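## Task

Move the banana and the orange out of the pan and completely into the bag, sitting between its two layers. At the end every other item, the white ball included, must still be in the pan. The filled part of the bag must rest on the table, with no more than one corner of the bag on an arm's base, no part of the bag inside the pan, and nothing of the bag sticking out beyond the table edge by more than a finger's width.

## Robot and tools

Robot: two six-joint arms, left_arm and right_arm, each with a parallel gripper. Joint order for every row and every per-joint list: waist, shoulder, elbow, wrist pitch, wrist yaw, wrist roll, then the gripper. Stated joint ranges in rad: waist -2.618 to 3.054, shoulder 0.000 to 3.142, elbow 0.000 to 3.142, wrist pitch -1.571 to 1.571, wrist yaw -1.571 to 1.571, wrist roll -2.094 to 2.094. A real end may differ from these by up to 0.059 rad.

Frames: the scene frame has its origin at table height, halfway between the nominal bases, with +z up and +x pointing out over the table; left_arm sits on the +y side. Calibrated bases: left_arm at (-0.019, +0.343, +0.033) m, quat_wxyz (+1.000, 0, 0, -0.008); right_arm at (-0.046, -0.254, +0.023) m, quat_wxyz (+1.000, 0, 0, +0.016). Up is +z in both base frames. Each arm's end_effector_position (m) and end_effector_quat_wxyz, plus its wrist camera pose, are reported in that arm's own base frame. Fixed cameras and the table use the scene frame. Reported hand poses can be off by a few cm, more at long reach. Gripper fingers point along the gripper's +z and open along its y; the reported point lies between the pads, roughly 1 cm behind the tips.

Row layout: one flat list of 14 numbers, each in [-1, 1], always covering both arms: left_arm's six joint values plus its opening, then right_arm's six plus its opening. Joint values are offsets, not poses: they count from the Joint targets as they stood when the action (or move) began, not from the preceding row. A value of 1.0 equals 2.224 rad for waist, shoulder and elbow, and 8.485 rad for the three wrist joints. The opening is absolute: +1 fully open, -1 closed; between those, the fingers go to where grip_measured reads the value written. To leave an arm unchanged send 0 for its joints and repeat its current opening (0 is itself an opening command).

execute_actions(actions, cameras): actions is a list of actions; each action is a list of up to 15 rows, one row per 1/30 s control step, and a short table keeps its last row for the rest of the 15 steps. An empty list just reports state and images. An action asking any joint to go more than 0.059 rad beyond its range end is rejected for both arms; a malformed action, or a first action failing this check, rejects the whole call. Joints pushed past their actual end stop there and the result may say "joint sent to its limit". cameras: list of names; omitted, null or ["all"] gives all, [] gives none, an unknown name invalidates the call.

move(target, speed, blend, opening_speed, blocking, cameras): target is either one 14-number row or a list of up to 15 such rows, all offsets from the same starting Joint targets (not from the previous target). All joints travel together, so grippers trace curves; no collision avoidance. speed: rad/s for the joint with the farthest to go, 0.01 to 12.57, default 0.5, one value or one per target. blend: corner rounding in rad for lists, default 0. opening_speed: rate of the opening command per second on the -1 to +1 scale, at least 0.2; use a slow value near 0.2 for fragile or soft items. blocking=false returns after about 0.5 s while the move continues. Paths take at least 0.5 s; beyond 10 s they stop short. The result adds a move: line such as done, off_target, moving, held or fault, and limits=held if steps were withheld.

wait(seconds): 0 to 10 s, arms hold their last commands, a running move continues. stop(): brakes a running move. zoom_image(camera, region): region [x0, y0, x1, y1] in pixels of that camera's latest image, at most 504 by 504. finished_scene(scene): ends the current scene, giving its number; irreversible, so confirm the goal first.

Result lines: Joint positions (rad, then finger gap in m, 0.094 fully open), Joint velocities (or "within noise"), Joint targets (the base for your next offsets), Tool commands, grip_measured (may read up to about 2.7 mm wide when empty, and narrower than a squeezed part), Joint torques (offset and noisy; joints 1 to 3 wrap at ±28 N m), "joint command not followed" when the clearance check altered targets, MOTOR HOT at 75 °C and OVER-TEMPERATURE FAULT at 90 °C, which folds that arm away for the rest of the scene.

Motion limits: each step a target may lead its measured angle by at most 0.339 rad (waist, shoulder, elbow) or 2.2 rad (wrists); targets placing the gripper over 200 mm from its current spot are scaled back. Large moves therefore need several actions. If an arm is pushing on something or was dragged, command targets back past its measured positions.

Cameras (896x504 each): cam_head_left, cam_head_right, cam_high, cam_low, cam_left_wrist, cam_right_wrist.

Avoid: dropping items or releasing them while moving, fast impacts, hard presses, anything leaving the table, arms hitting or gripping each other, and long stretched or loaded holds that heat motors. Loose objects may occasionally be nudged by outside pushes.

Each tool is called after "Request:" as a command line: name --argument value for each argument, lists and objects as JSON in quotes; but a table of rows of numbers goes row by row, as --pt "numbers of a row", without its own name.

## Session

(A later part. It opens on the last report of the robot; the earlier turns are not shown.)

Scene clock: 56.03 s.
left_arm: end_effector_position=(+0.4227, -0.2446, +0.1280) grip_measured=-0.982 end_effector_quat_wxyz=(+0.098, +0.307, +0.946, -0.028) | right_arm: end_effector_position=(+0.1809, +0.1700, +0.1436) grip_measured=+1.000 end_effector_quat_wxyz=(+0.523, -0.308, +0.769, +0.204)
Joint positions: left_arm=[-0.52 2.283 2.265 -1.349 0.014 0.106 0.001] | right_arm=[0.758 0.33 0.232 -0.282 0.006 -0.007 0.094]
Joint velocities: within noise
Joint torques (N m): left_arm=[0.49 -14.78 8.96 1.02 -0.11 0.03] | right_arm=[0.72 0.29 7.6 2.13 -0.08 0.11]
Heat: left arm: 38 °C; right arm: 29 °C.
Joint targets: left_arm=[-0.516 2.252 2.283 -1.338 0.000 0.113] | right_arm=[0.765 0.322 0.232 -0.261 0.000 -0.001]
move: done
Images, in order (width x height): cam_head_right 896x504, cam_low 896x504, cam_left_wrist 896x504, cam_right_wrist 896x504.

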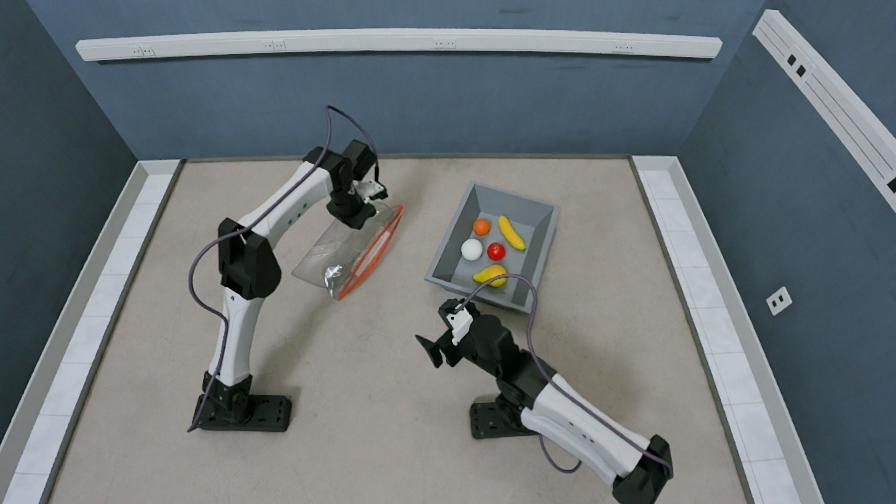

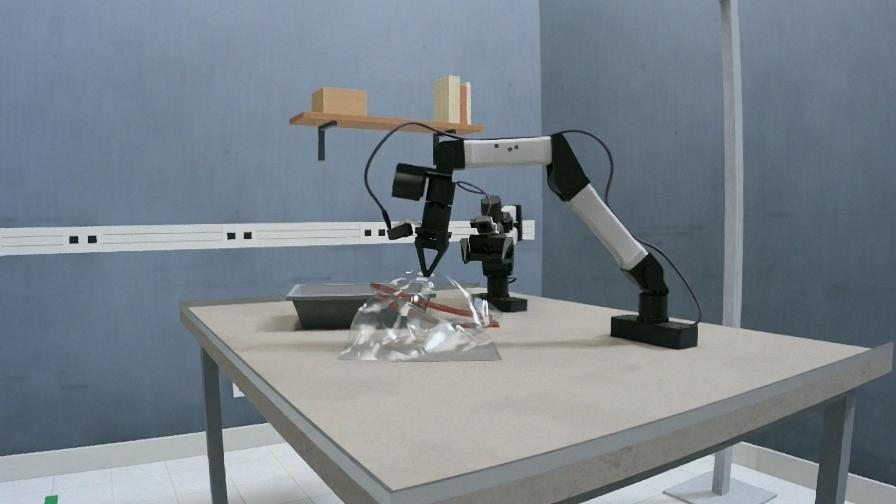

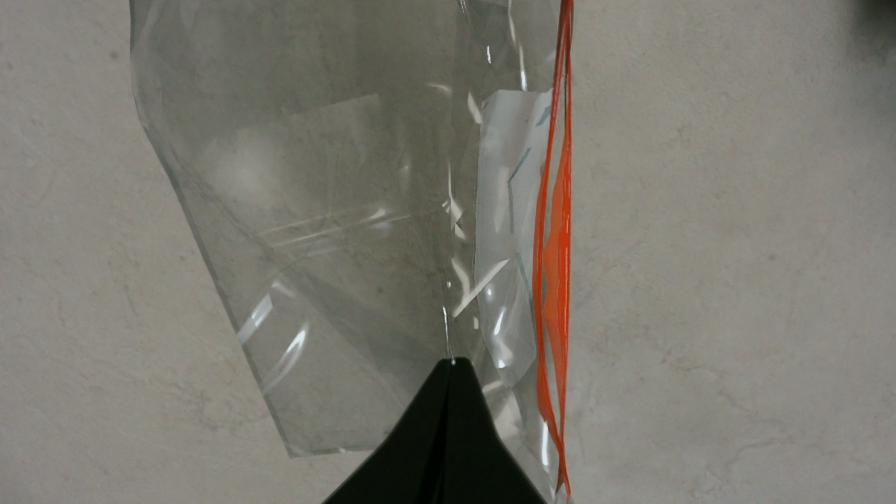

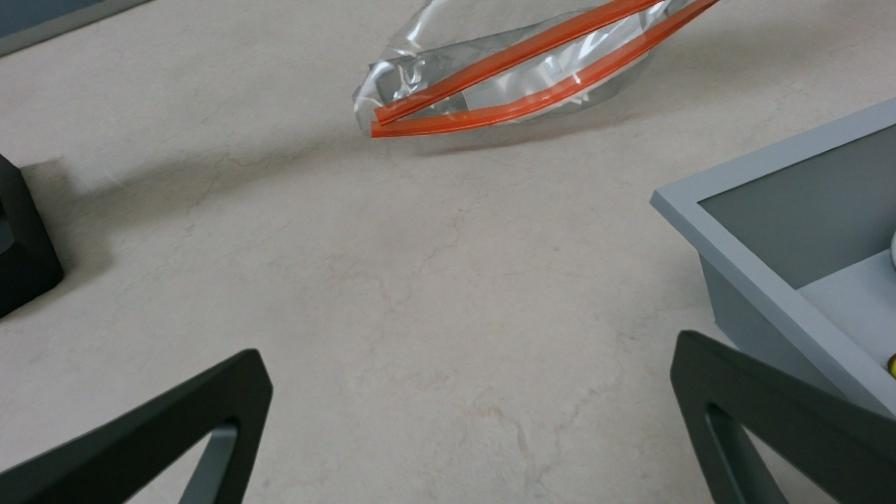

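Request:
move --target '[0,0,0,0,0,0,-1,0,0.4411,-0.0481,0.1283,0,0,1]' --speed 0.8 --cameras '["cam_head_right","cam_right_wrist"]'

Request:
zoom_image --camera "cam_right_wrist" --region '[250, 0, 750, 300]'

Scene clock: 59.07 s.
left_arm: end_effector_position=(+0.4229, -0.2447, +0.1281) grip_measured=-0.982 end_effector_quat_wxyz=(+0.099, +0.307, +0.946, -0.028) | right_arm: end_effector_position=(+0.2398, +0.2257, +0.0783) grip_measured=+1.000 end_effector_quat_wxyz=(+0.529, -0.306, +0.764, +0.206)
Joint positions: left_arm=[-0.52 2.283 2.265 -1.348 0.014 0.106 0.001] | right_arm=[0.758 1.296 0.127 0.806 0.006 -0.007 0.094]
Joint velocities: within noise
Joint torques (N m): left_arm=[0.49 -14.78 8.99 0.97 -0.11 0.02] | right_arm=[0.72 -2.29 5.19 2.14 -0.08 0.11]
Heat: left arm: 39 °C; right arm: 29 °C.
Joint targets: left_arm=[-0.516 2.252 2.283 -1.338 0.000 0.113] | right_arm=[0.765 1.303 0.125 0.828 0.000 -0.001]
move: done
Images, in order (width x height): cam_head_right 896x504, cam_right_wrist 896x504.

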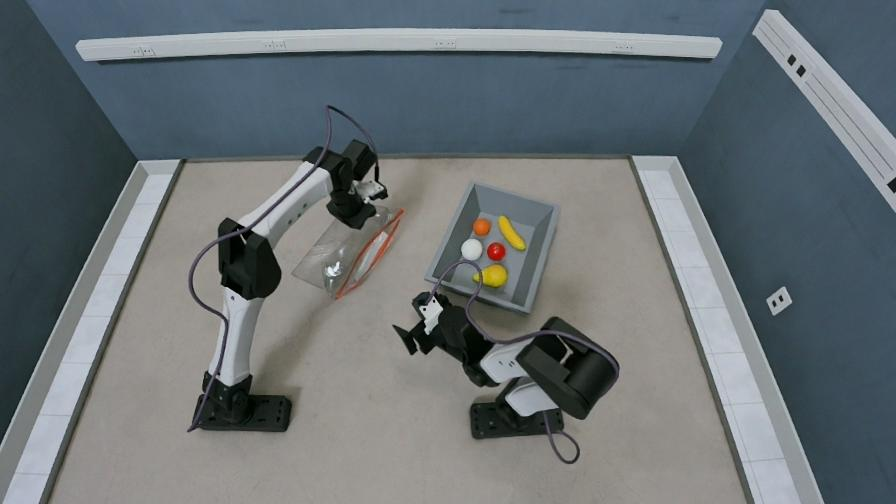

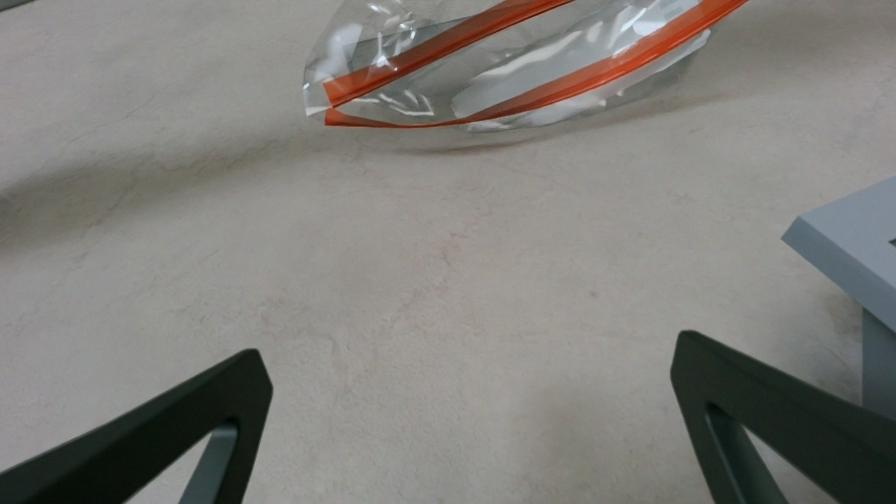

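Scaled by 1.008 from the camera's 896x504 image, which has a finer 1280x720 frame.

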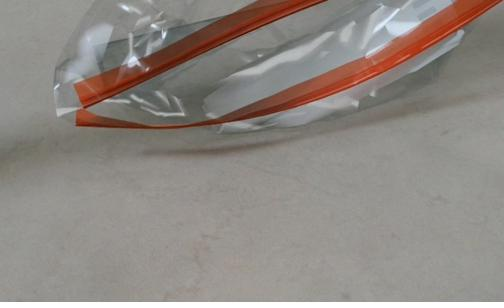

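Request:
move --target '[0,0,0,0,0,0,-1,0.04,0,0,0.05,0,0,1]' --speed 0.8 --cameras '["cam_right_wrist"]'

Request:
zoom_image --camera "cam_right_wrist" --region '[250, 50, 750, 350]'

Scene clock: 60.67 s.
left_arm: end_effector_position=(+0.4230, -0.2448, +0.1281) grip_measured=-0.982 end_effector_quat_wxyz=(+0.099, +0.307, +0.946, -0.028) | right_arm: end_effector_position=(+0.2291, +0.2578, +0.1807) grip_measured=+1.000 end_effector_quat_wxyz=(+0.666, -0.282, +0.624, +0.295)
Joint positions: left_arm=[-0.52 2.283 2.265 -1.347 0.014 0.106 0.001] | right_arm=[0.847 1.296 0.127 1.23 0.005 -0.007 0.094]
Joint velocities: within noise
Joint torques (N m): left_arm=[0.49 -14.8 8.96 0.98 -0.11 0.02] | right_arm=[0.73 -2.25 5.15 2.08 -0.08 0.11]
Heat: left arm: 39 °C; right arm: 29 °C.
Joint targets: left_arm=[-0.516 2.252 2.283 -1.337 0.000 0.113] | right_arm=[0.854 1.303 0.125 1.252 0.000 -0.001]
move: done
Images, in order (width x height): cam_right_wrist 896x504.

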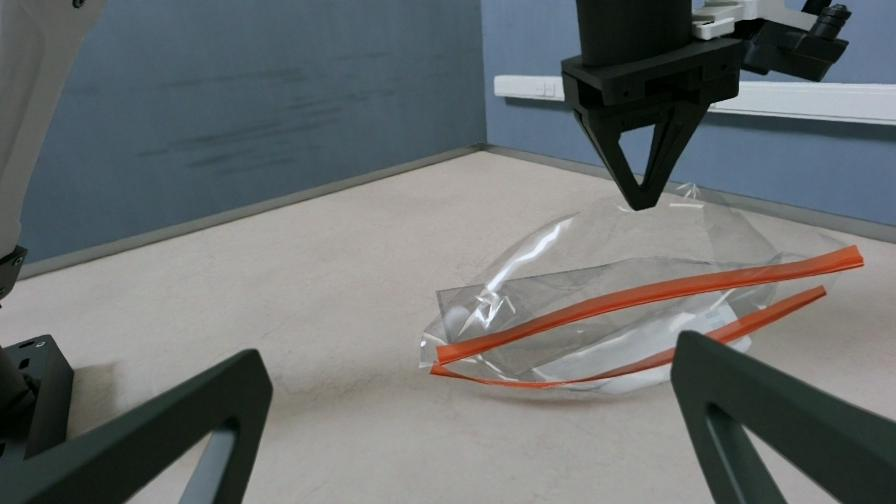

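Scaled by 1.008 from the camera's 896x504 image, which has a finer 1280x720 frame.

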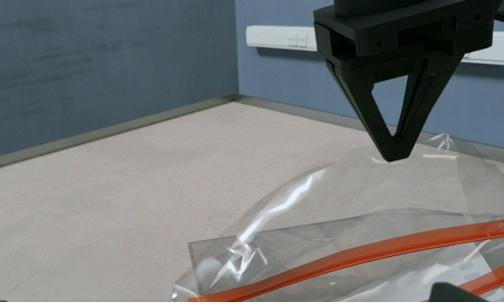

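Request:
move --pt "0 0.027 0 0 0 0 -1 0 -0.1812 0.2585 -0.1476 0 0 1" --pt "0 0.027 0 0 0 0 -1 -0.3435 0.1097 0.7869 -0.3096 0 0 1" --speed 0.9 --cameras '["cam_right_wrist","cam_head_left","cam_low"]'

Scene clock: 65.53 s.
left_arm: end_effector_position=(+0.4231, -0.2448, +0.1245) grip_measured=-0.982 end_effector_quat_wxyz=(+0.095, +0.307, +0.947, -0.027) | right_arm: end_effector_position=(+0.3439, +0.0322, +0.2947) grip_measured=+1.000 end_effector_quat_wxyz=(+0.251, -0.049, +0.967, +0.009)
Joint positions: left_arm=[-0.52 2.291 2.265 -1.347 0.014 0.106 0.001] | right_arm=[0.095 1.537 1.849 -1.375 0.003 -0.007 0.094]
Joint velocities: within noise
Joint torques (N m): left_arm=[0.5 -10.78 8.99 0.97 -0.11 0.02] | right_arm=[-0.44 -4.77 8.62 1.2 -0.06 0.11]
Heat: left arm: 40 °C; right arm: 30 °C.
Joint targets: left_arm=[-0.516 2.312 2.283 -1.338 0.000 0.113] | right_arm=[0.090 1.547 1.875 -1.375 0.000 -0.001]
move: done
Images, in order (width x height): cam_head_left 896x504, cam_low 896x504, cam_right_wrist 896x504.

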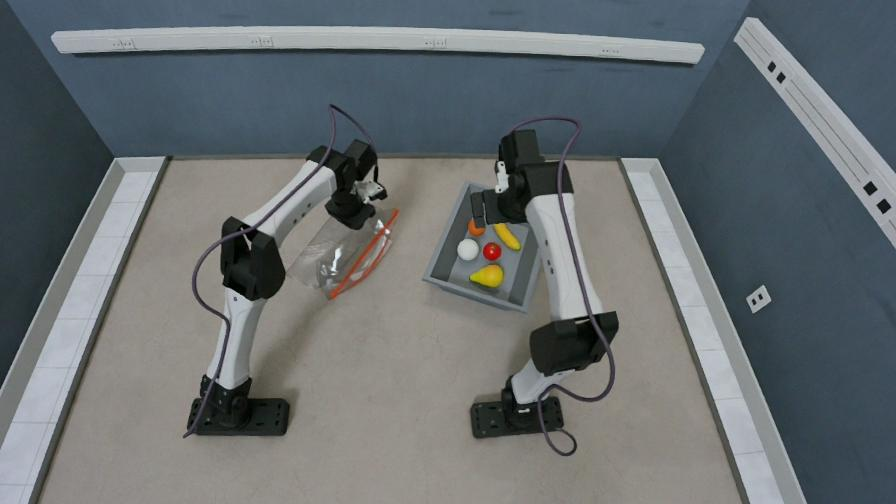

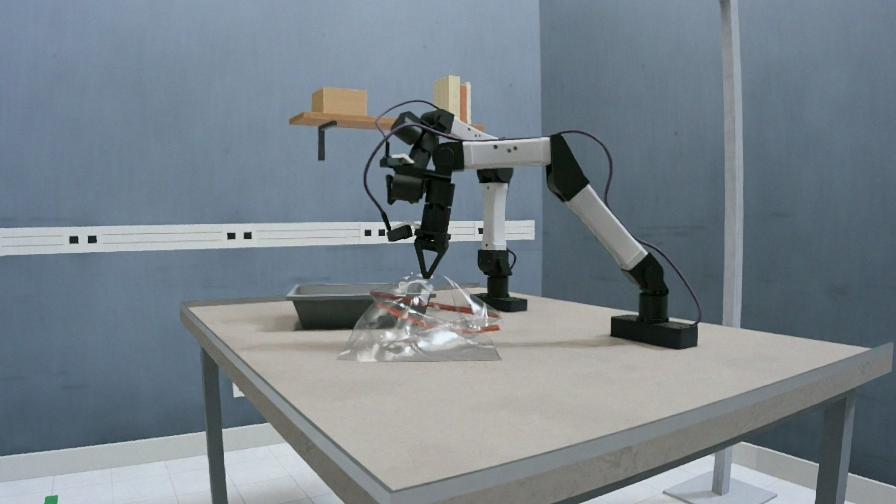

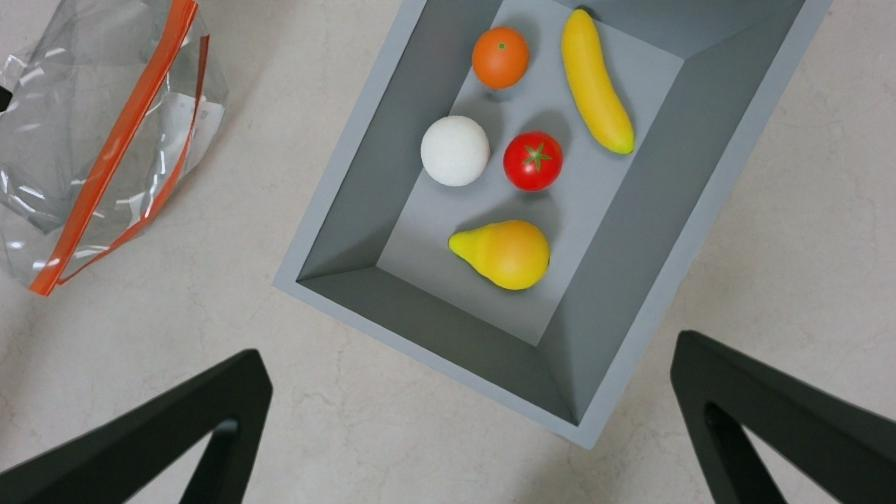

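Request:
move --target '[0,0,0,0,0,0,-1,-0.1111,0.2666,0.006,0.0683,0,-0.062,0.6]' --speed 0.7 --cameras '["cam_right_wrist","cam_head_left"]'

Scene clock: 68.50 s.
left_arm: end_effector_position=(+0.4231, -0.2448, +0.1245) grip_measured=-0.982 end_effector_quat_wxyz=(+0.095, +0.307, +0.947, -0.027) | right_arm: end_effector_position=(+0.5216, -0.0836, +0.1065) grip_measured=+0.601 end_effector_quat_wxyz=(+0.223, -0.174, +0.956, -0.079)
Joint positions: left_arm=[-0.52 2.291 2.265 -1.347 0.014 0.106 0.001] | right_arm=[-0.158 2.144 1.863 -0.813 0.002 -0.519 0.075]
Joint velocities: within noise
Joint torques (N m): left_arm=[0.47 -10.81 8.98 0.96 -0.11 0.02] | right_arm=[0.02 -11.96 9.33 1.31 -0.07 -0.03]
Heat: left arm: 41 °C; right arm: 30 °C.
Joint targets: left_arm=[-0.516 2.312 2.283 -1.338 0.000 0.113] | right_arm=[-0.157 2.140 1.889 -0.795 0.000 -0.527]
move: done
Images, in order (width x height): cam_head_left 896x504, cam_right_wrist 896x504.

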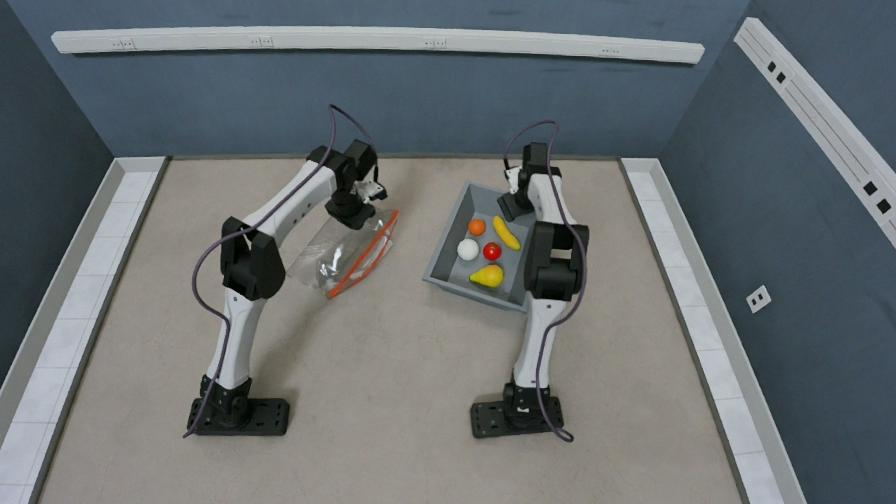

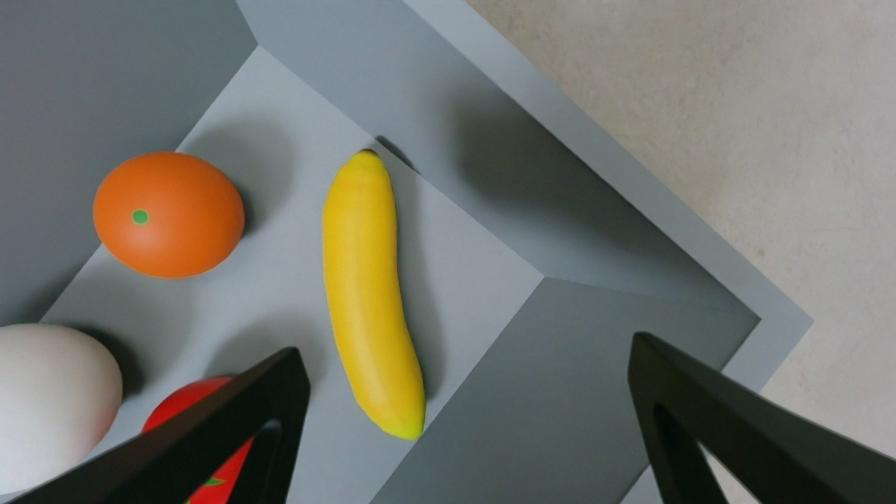

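Request:
move --target '[0,0,0,0,0,0,-1,0.006,0,-0.1268,0.0332,0,-0.0106,0.3]' --speed 0.4 --cameras '["cam_right_wrist"]'

Scene clock: 70.87 s.
left_arm: end_effector_position=(+0.4231, -0.2448, +0.1245) grip_measured=-0.982 end_effector_quat_wxyz=(+0.095, +0.307, +0.947, -0.027) | right_arm: end_effector_position=(+0.5170, -0.0784, +0.0460) grip_measured=+0.301 end_effector_quat_wxyz=(+0.231, -0.220, +0.943, -0.093)
Joint positions: left_arm=[-0.52 2.291 2.265 -1.347 0.014 0.106 0.001] | right_arm=[-0.15 2.144 1.607 -0.531 0.002 -0.609 0.061]
Joint velocities: within noise
Joint torques (N m): left_arm=[0.51 -10.81 8.98 0.96 -0.11 0.03] | right_arm=[0.66 -11.79 6.68 1.38 -0.07 0]
Heat: left arm: 41 °C; right arm: 30 °C.
Joint targets: left_arm=[-0.516 2.312 2.283 -1.338 0.000 0.113] | right_arm=[-0.143 2.140 1.607 -0.514 0.000 -0.617]
move: done
Images, in order (width x height): cam_right_wrist 896x504.

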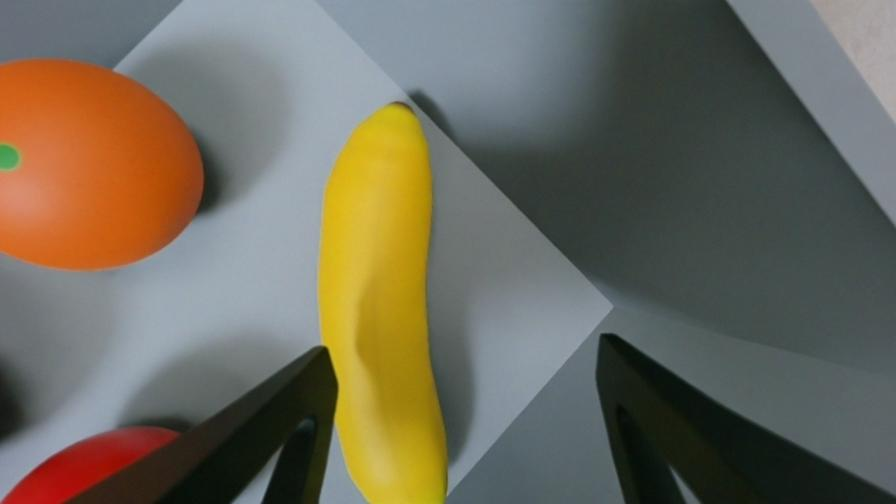

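Request:
move --target '[0,0,0,0,0,0,-1,0.0094,0.016,-0.0456,0.0176,0,0,0.3]' --speed 0.15 --cameras '["cam_right_wrist"]'

Scene clock: 80.67 s.
left_arm: end_effector_position=(+0.4231, -0.2448, +0.1245) grip_measured=-0.982 end_effector_quat_wxyz=(+0.095, +0.307, +0.947, -0.027) | right_arm: end_effector_position=(+0.5188, -0.0678, +0.0190) grip_measured=+0.301 end_effector_quat_wxyz=(+0.245, -0.229, +0.937, -0.096)
Joint positions: left_arm=[-0.52 2.291 2.265 -1.347 0.014 0.106 0.001] | right_arm=[-0.129 2.163 1.508 -0.382 0.002 -0.61 0.061]
Joint velocities: within noise
Joint torques (N m): left_arm=[0.47 -10.73 9.02 0.96 -0.11 0.02] | right_arm=[0.69 -10.25 6.34 1.35 -0.07 -0.01]
Heat: left arm: 42 °C; right arm: 33 °C.
Joint targets: left_arm=[-0.516 2.312 2.283 -1.338 0.000 0.113] | right_arm=[-0.123 2.176 1.505 -0.365 0.000 -0.617]
move: done
Images, in order (width x height): cam_right_wrist 896x504.

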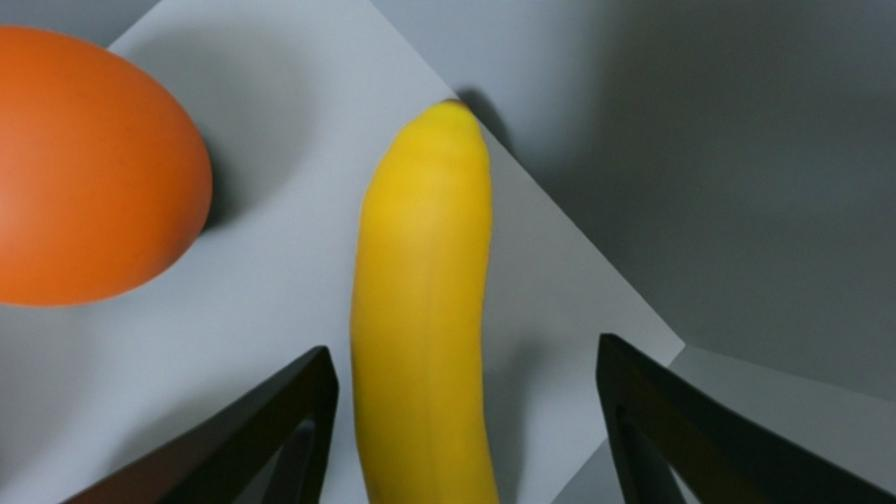

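Request:
move --target '[0,0,0,0,0,0,-1,0.0068,0.014,0,0.0024,0,0,0.3]' --speed 0.1 --cameras '["cam_right_wrist"]'

Scene clock: 81.70 s.
left_arm: end_effector_position=(+0.4231, -0.2448, +0.1245) grip_measured=-0.982 end_effector_quat_wxyz=(+0.095, +0.307, +0.947, -0.027) | right_arm: end_effector_position=(+0.5228, -0.0618, +0.0097) grip_measured=+0.301 end_effector_quat_wxyz=(+0.247, -0.235, +0.935, -0.095)
Joint positions: left_arm=[-0.52 2.291 2.265 -1.347 0.014 0.106 0.001] | right_arm=[-0.117 2.188 1.508 -0.355 0.002 -0.61 0.061]
Joint velocities: within noise
Joint torques (N m): left_arm=[0.5 -10.76 8.98 0.95 -0.11 0.02] | right_arm=[1.11 -9.84 6.26 1.35 -0.07 0]
Heat: left arm: 43 °C; right arm: 33 °C.
Joint targets: left_arm=[-0.516 2.312 2.283 -1.338 0.000 0.113] | right_arm=[-0.107 2.207 1.505 -0.344 0.000 -0.617]
move: done
Images, in order (width x height): cam_right_wrist 896x504.

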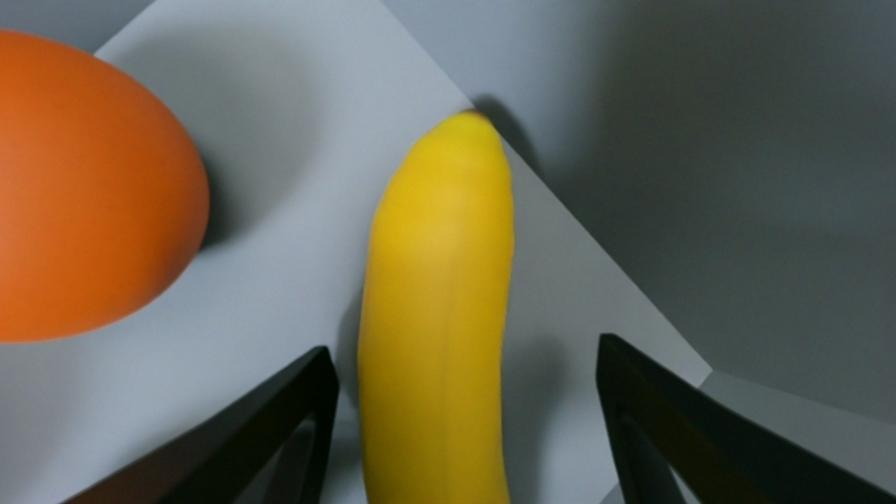

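Request:
move --target '[0,0,0,0,0,0,-1,0.004,0.008,0,0.0012,0,0,0.3]' --speed 0.1 --cameras '[]'

Request:
move --target '[0,0,0,0,0,0,-1,0,0,0,0,0,0,-0.55]' --opening_speed 0.4 --cameras '["cam_right_wrist"]'

Scene clock: 82.90 s.
left_arm: end_effector_position=(+0.4231, -0.2448, +0.1245) grip_measured=-0.982 end_effector_quat_wxyz=(+0.095, +0.307, +0.947, -0.027) | right_arm: end_effector_position=(+0.5280, -0.0600, +0.0091) grip_measured=+0.301 end_effector_quat_wxyz=(+0.256, -0.237, +0.932, -0.098)
Joint positions: left_arm=[-0.52 2.291 2.265 -1.347 0.014 0.106 0.001] | right_arm=[-0.112 2.196 1.508 -0.328 0.002 -0.61 0.061]
Joint velocities: within noise
Joint torques (N m): left_arm=[0.49 -10.76 8.98 0.96 -0.11 0.02] | right_arm=[1.39 -8.91 6.26 1.23 -0.08 0]
Heat: left arm: 43 °C; right arm: 33 °C.
Joint targets: left_arm=[-0.516 2.312 2.283 -1.338 0.000 0.113] | right_arm=[-0.099 2.225 1.505 -0.334 0.000 -0.617]
move: done
No camera images: "cameras" was empty.

Scene clock: 85.23 s.
left_arm: end_effector_position=(+0.4231, -0.2448, +0.1245) grip_measured=-0.982 end_effector_quat_wxyz=(+0.095, +0.307, +0.947, -0.027) | right_arm: end_effector_position=(+0.5267, -0.0560, +0.0035) grip_measured=-0.436 end_effector_quat_wxyz=(+0.250, -0.241, +0.933, -0.095)
Joint positions: left_arm=[-0.52 2.291 2.265 -1.347 0.014 0.106 0.001] | right_arm=[-0.105 2.207 1.508 -0.33 0.002 -0.611 0.026]
Joint velocities: within noise
Joint torques (N m): left_arm=[0.47 -10.81 9.01 0.96 -0.1 0.03] | right_arm=[0.69 -10 6.23 1.21 -0.08 0]
Heat: left arm: 43 °C; right arm: 34 °C.
Joint targets: left_arm=[-0.516 2.312 2.283 -1.338 0.000 0.113] | right_arm=[-0.098 2.225 1.505 -0.334 0.000 -0.617]
move: done
Images, in order (width x height): cam_right_wrist 896x504.

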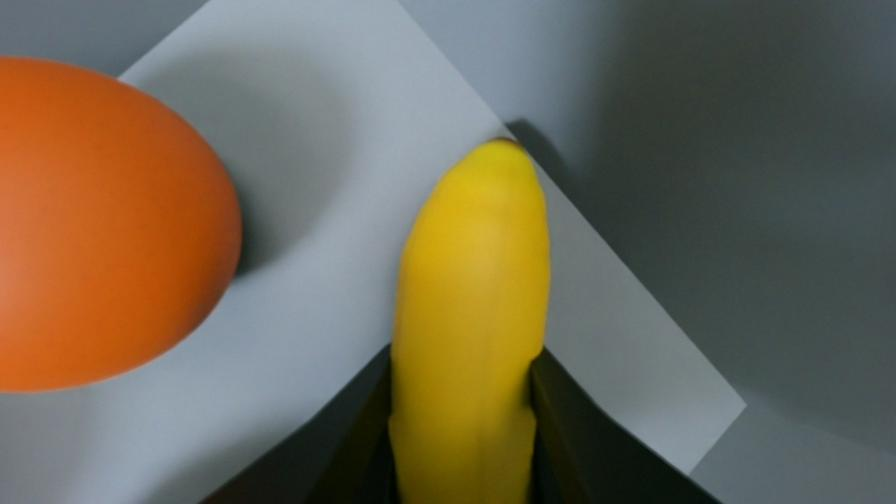

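Request:
move --pt "0 0 0 0 0 0 -1 0 -0.0382 0.1727 -0.0543 0 0 -0.55" --pt "0 0 0 0 0 0 -1 0.0 -0.615 -0.3494 -0.0173 0 0 -0.55" --pt "0 0 0 0 0 0 -1 0.3318 -0.615 -0.3494 -0.0173 0 -0.1123 -0.55" --speed '[0.3,0.7,0.7]' --blend 0.05

Request:
zoom_image --camera "cam_head_left" --region '[270, 180, 490, 360]'

Scene clock: 91.10 s.
left_arm: end_effector_position=(+0.4231, -0.2448, +0.1245) grip_measured=-0.982 end_effector_quat_wxyz=(+0.095, +0.307, +0.947, -0.027) | right_arm: end_effector_position=(+0.2402, +0.1755, +0.1945) grip_measured=-0.440 end_effector_quat_wxyz=(-0.401, +0.795, -0.408, +0.203)
Joint positions: left_arm=[-0.52 2.291 2.265 -1.347 0.014 0.106 0.001] | right_arm=[0.633 0.867 0.731 -0.502 0.003 -1.562 0.026]
Joint velocities: within noise
Joint torques (N m): left_arm=[0.51 -10.77 8.96 0.96 -0.12 0.02] | right_arm=[0.7 -2.39 7.17 1.92 -0.09 0.06]
Heat: left arm: 43 °C; right arm: 35 °C.
Joint targets: left_arm=[-0.516 2.312 2.283 -1.338 0.000 0.113] | right_arm=[0.639 0.857 0.728 -0.480 0.000 -1.569]
move: done

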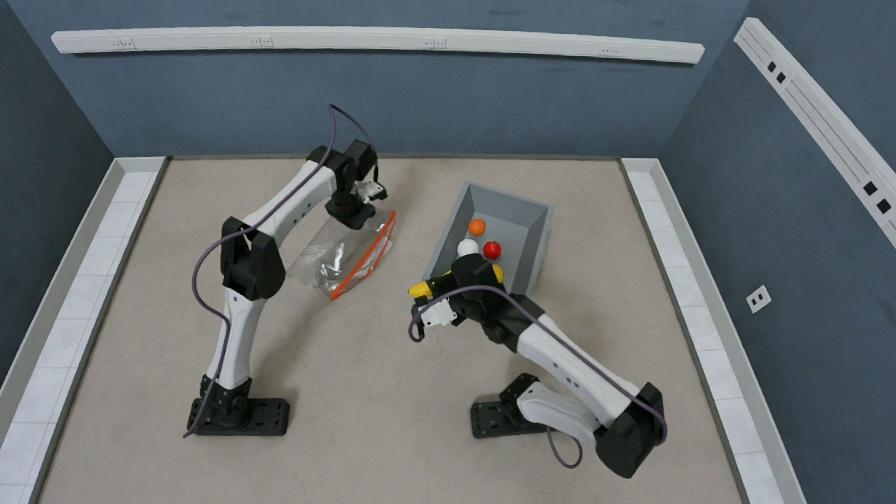

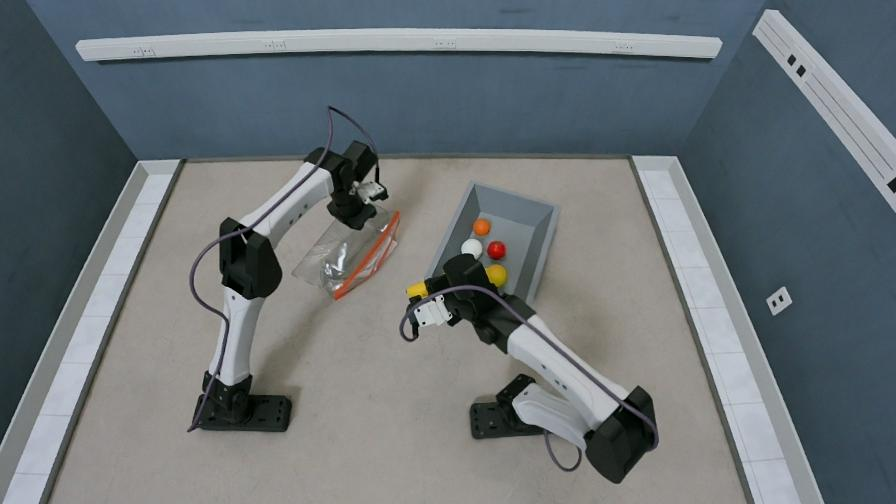

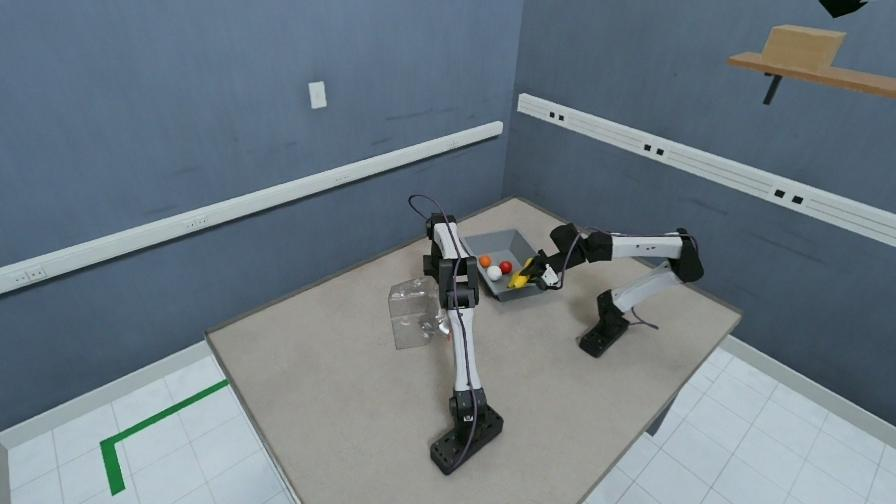

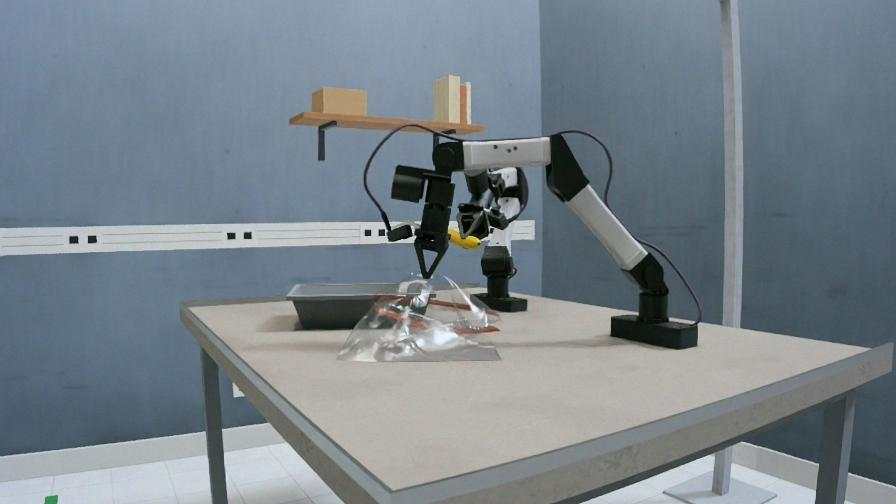

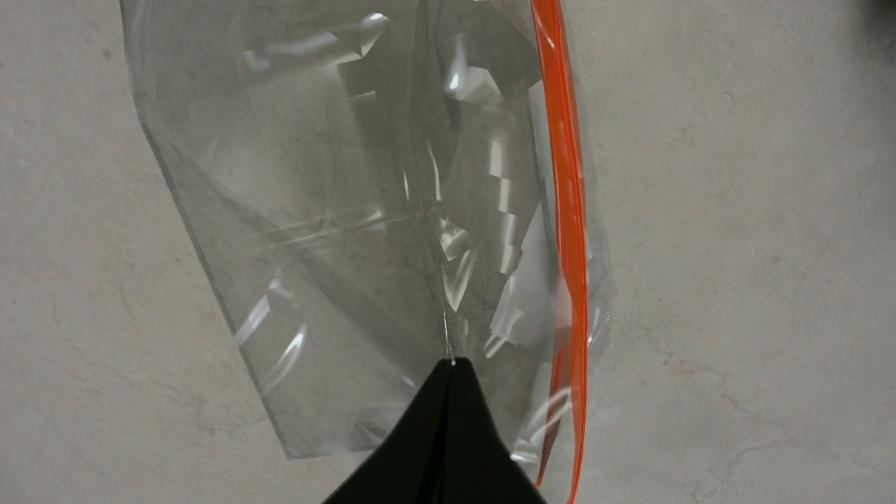

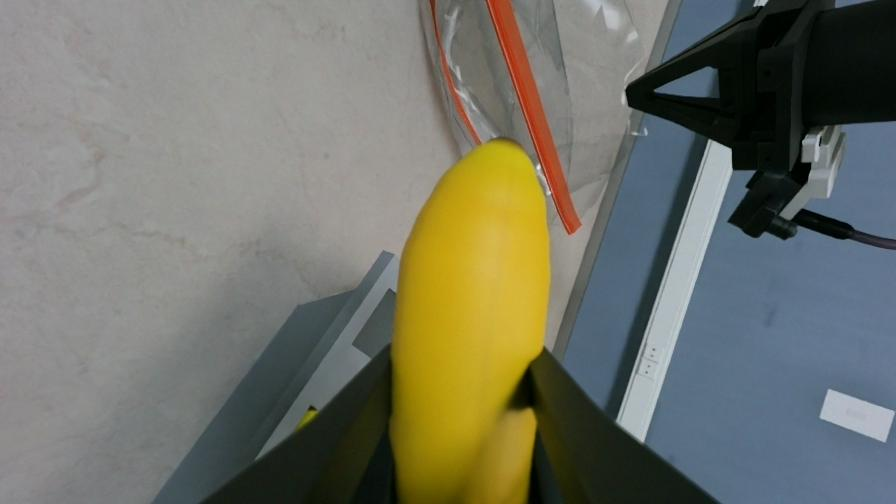

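Scaled by 2.291 from the camera's 896x504 image, which has a finer 1280x720 frame.

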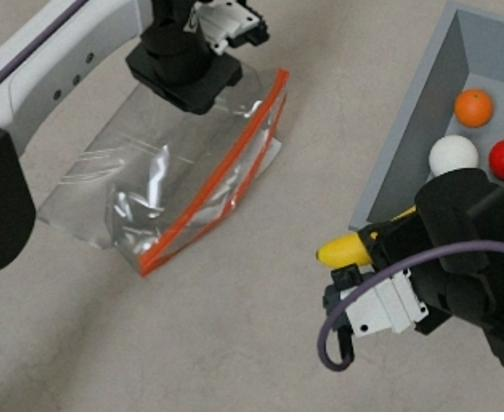

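Request:
move --target '[0,0,0,0,0,0,-1,0,0.3183,-0.0805,0.1044,0,0,-0.55]' --speed 0.5 --cameras '["cam_right_wrist","cam_left_wrist","cam_high"]'

Request:
zoom_image --camera "cam_high" --region '[370, 220, 570, 360]'

Scene clock: 94.03 s.
left_arm: end_effector_position=(+0.4231, -0.2448, +0.1245) grip_measured=-0.982 end_effector_quat_wxyz=(+0.095, +0.307, +0.947, -0.027) | right_arm: end_effector_position=(+0.3237, +0.2371, +0.0657) grip_measured=-0.440 end_effector_quat_wxyz=(-0.416, +0.789, -0.401, +0.212)
Joint positions: left_arm=[-0.52 2.291 2.265 -1.347 0.014 0.106 0.001] | right_arm=[0.633 1.55 0.555 0.396 0.003 -1.57 0.026]
Joint velocities: within noise
Joint torques (N m): left_arm=[0.47 -10.8 9.02 0.95 -0.11 0.02] | right_arm=[0.59 -4.45 5.35 1.8 -0.09 0.11]
Heat: left arm: 44 °C; right arm: 35 °C.
Joint targets: left_arm=[-0.516 2.312 2.283 -1.338 0.000 0.113] | right_arm=[0.639 1.565 0.549 0.405 0.000 -1.569]
move: done
Images, in order (width x height): cam_high 896x504, cam_left_wrist 896x504, cam_right_wrist 896x504.

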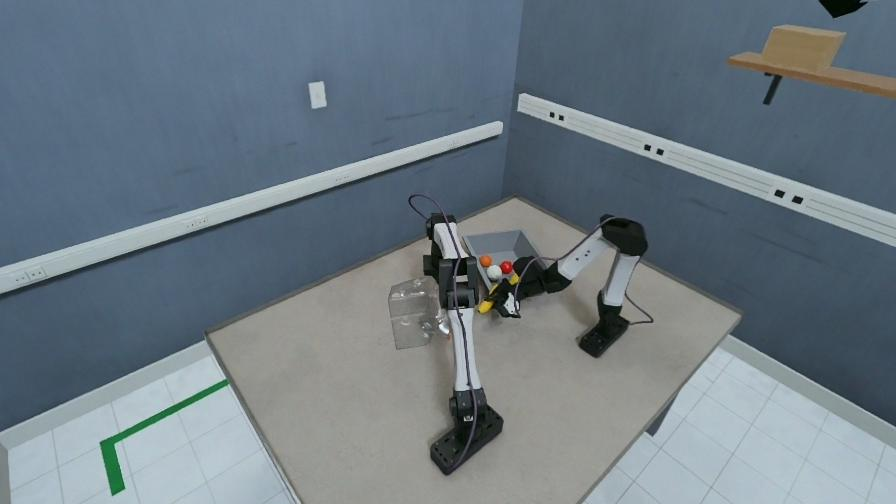

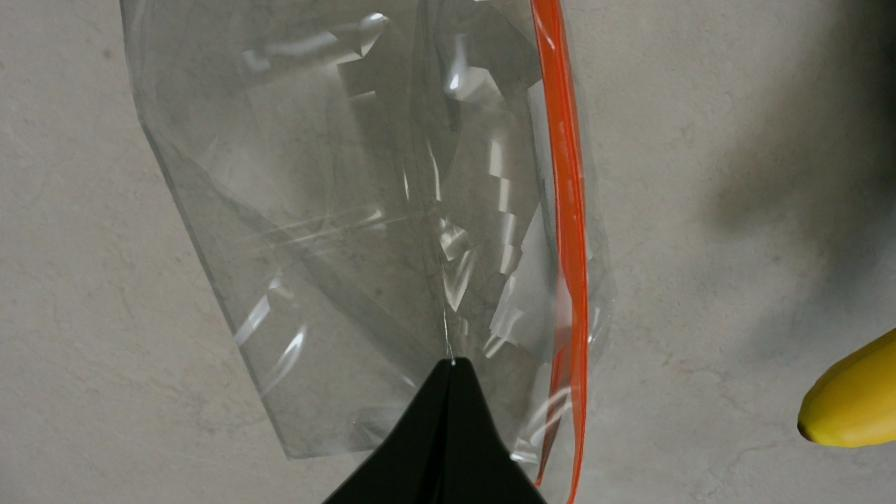

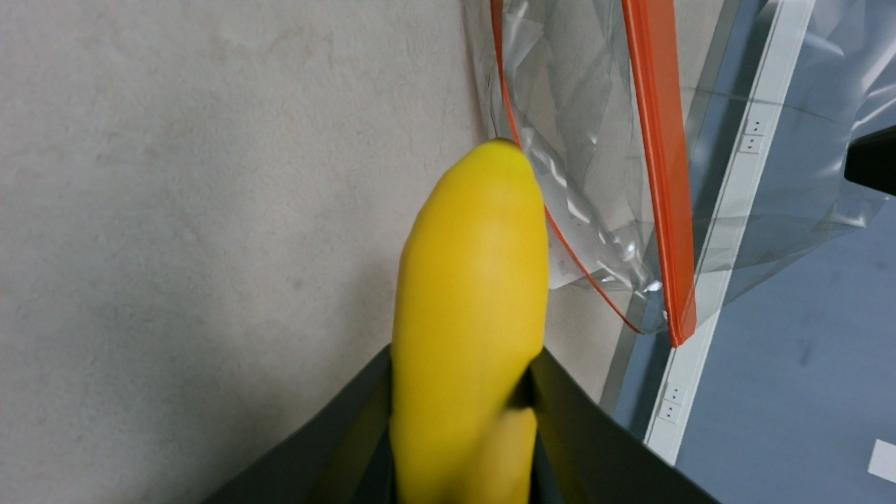

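Scaled by 2.520 from the camera's 896x504 image, which has a finer 1280x720 frame.

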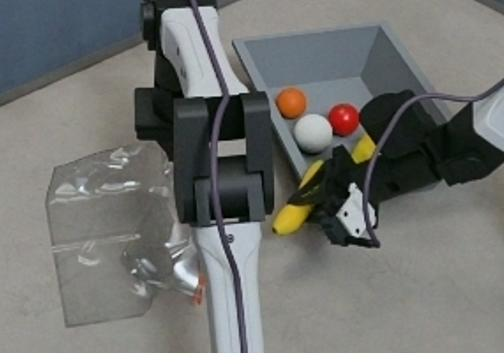

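Request:
move --target '[0,0,0,0,0,0,-1,0.0274,0.1057,0.1225,-0.0043,0,0,-0.55]' --speed 0.3 --cameras '["cam_right_wrist","cam_left_wrist","cam_head_left","cam_low"]'

Request:
zoom_image --camera "cam_head_left" --region '[270, 180, 490, 360]'

Scene clock: 96.87 s.
left_arm: end_effector_position=(+0.4231, -0.2448, +0.1245) grip_measured=-0.982 end_effector_quat_wxyz=(+0.095, +0.307, +0.947, -0.027) | right_arm: end_effector_position=(+0.3540, +0.2940, +0.0544) grip_measured=-0.440 end_effector_quat_wxyz=(-0.410, +0.807, -0.379, +0.194)
Joint positions: left_arm=[-0.52 2.291 2.265 -1.347 0.014 0.106 0.001] | right_arm=[0.694 1.789 0.796 0.364 0.003 -1.571 0.026]
Joint velocities: within noise
Joint torques (N m): left_arm=[0.5 -10.76 8.98 0.95 -0.11 0.03] | right_arm=[0.65 -6.76 8.31 1.73 -0.09 0.11]
Heat: left arm: 44 °C; right arm: 34 °C.
Joint targets: left_arm=[-0.516 2.312 2.283 -1.338 0.000 0.113] | right_arm=[0.700 1.800 0.822 0.369 0.000 -1.570]
move: done
Images, in order (width x height): cam_head_left 896x504, cam_low 896x504, cam_left_wrist 896x504, cam_right_wrist 896x504.

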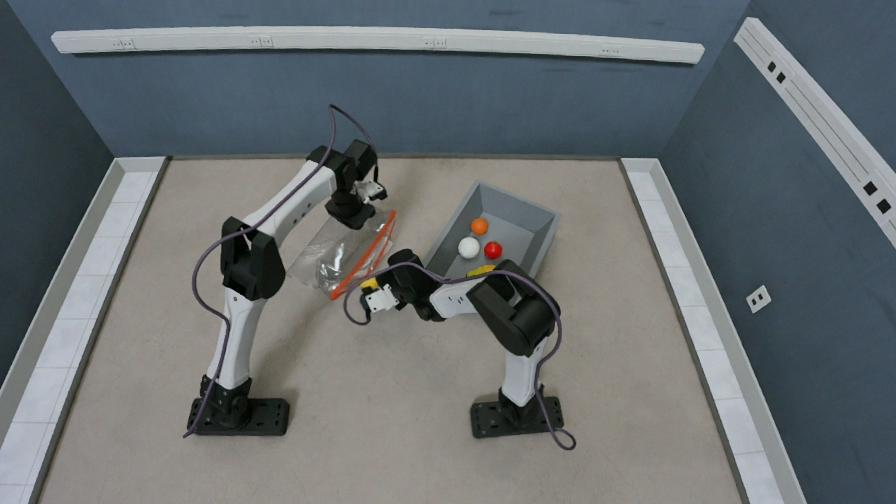

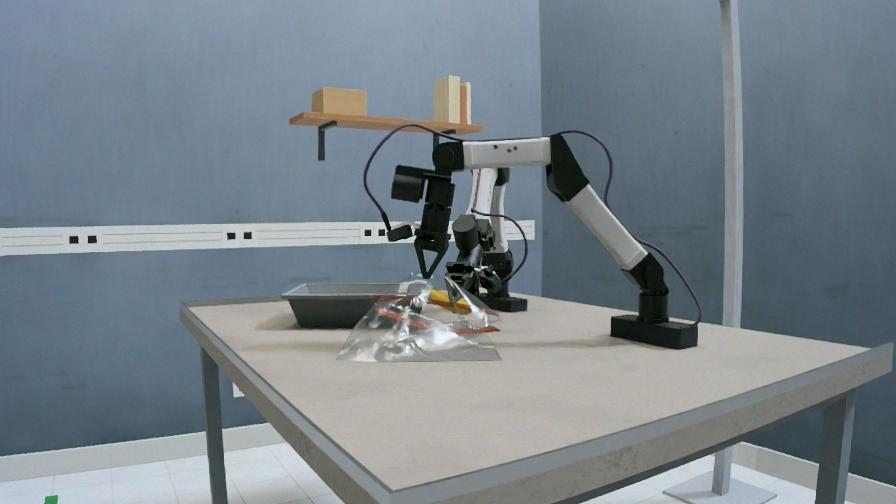

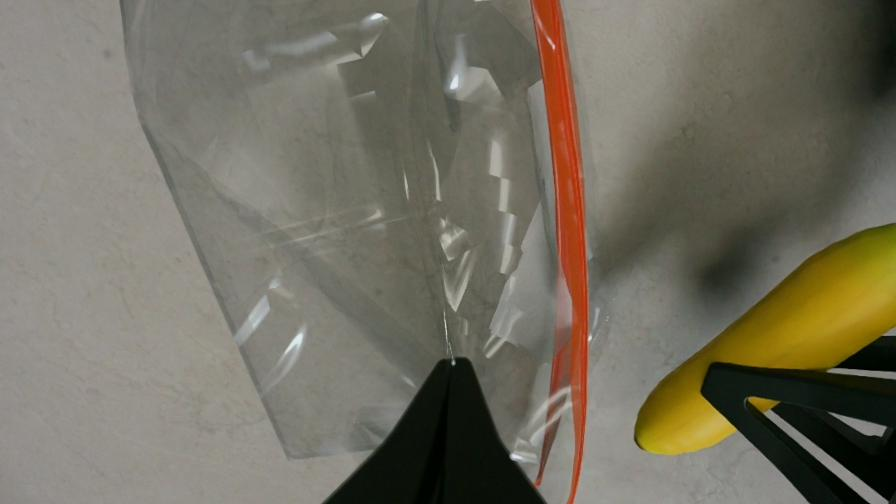

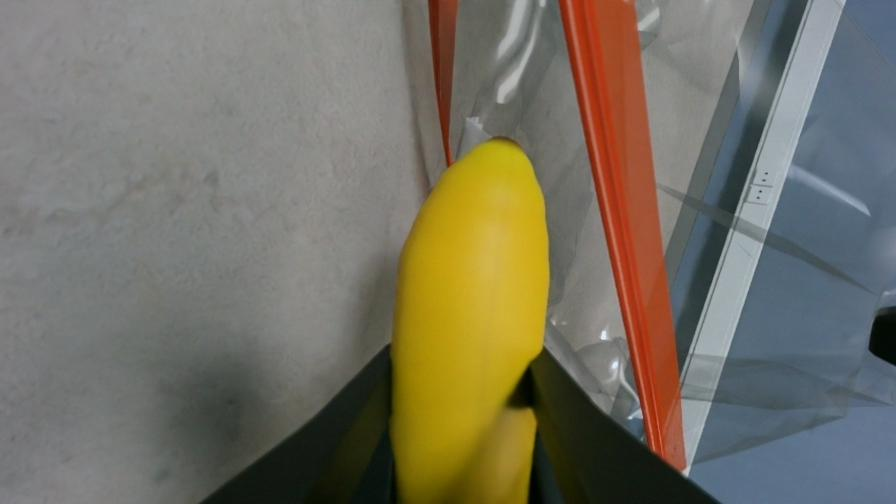

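Scaled by 2.291 from the camera's 896x504 image, which has a finer 1280x720 frame.

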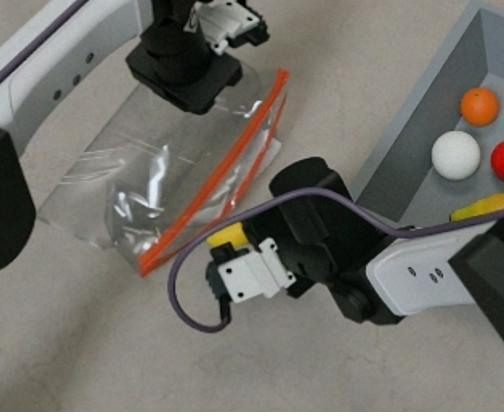

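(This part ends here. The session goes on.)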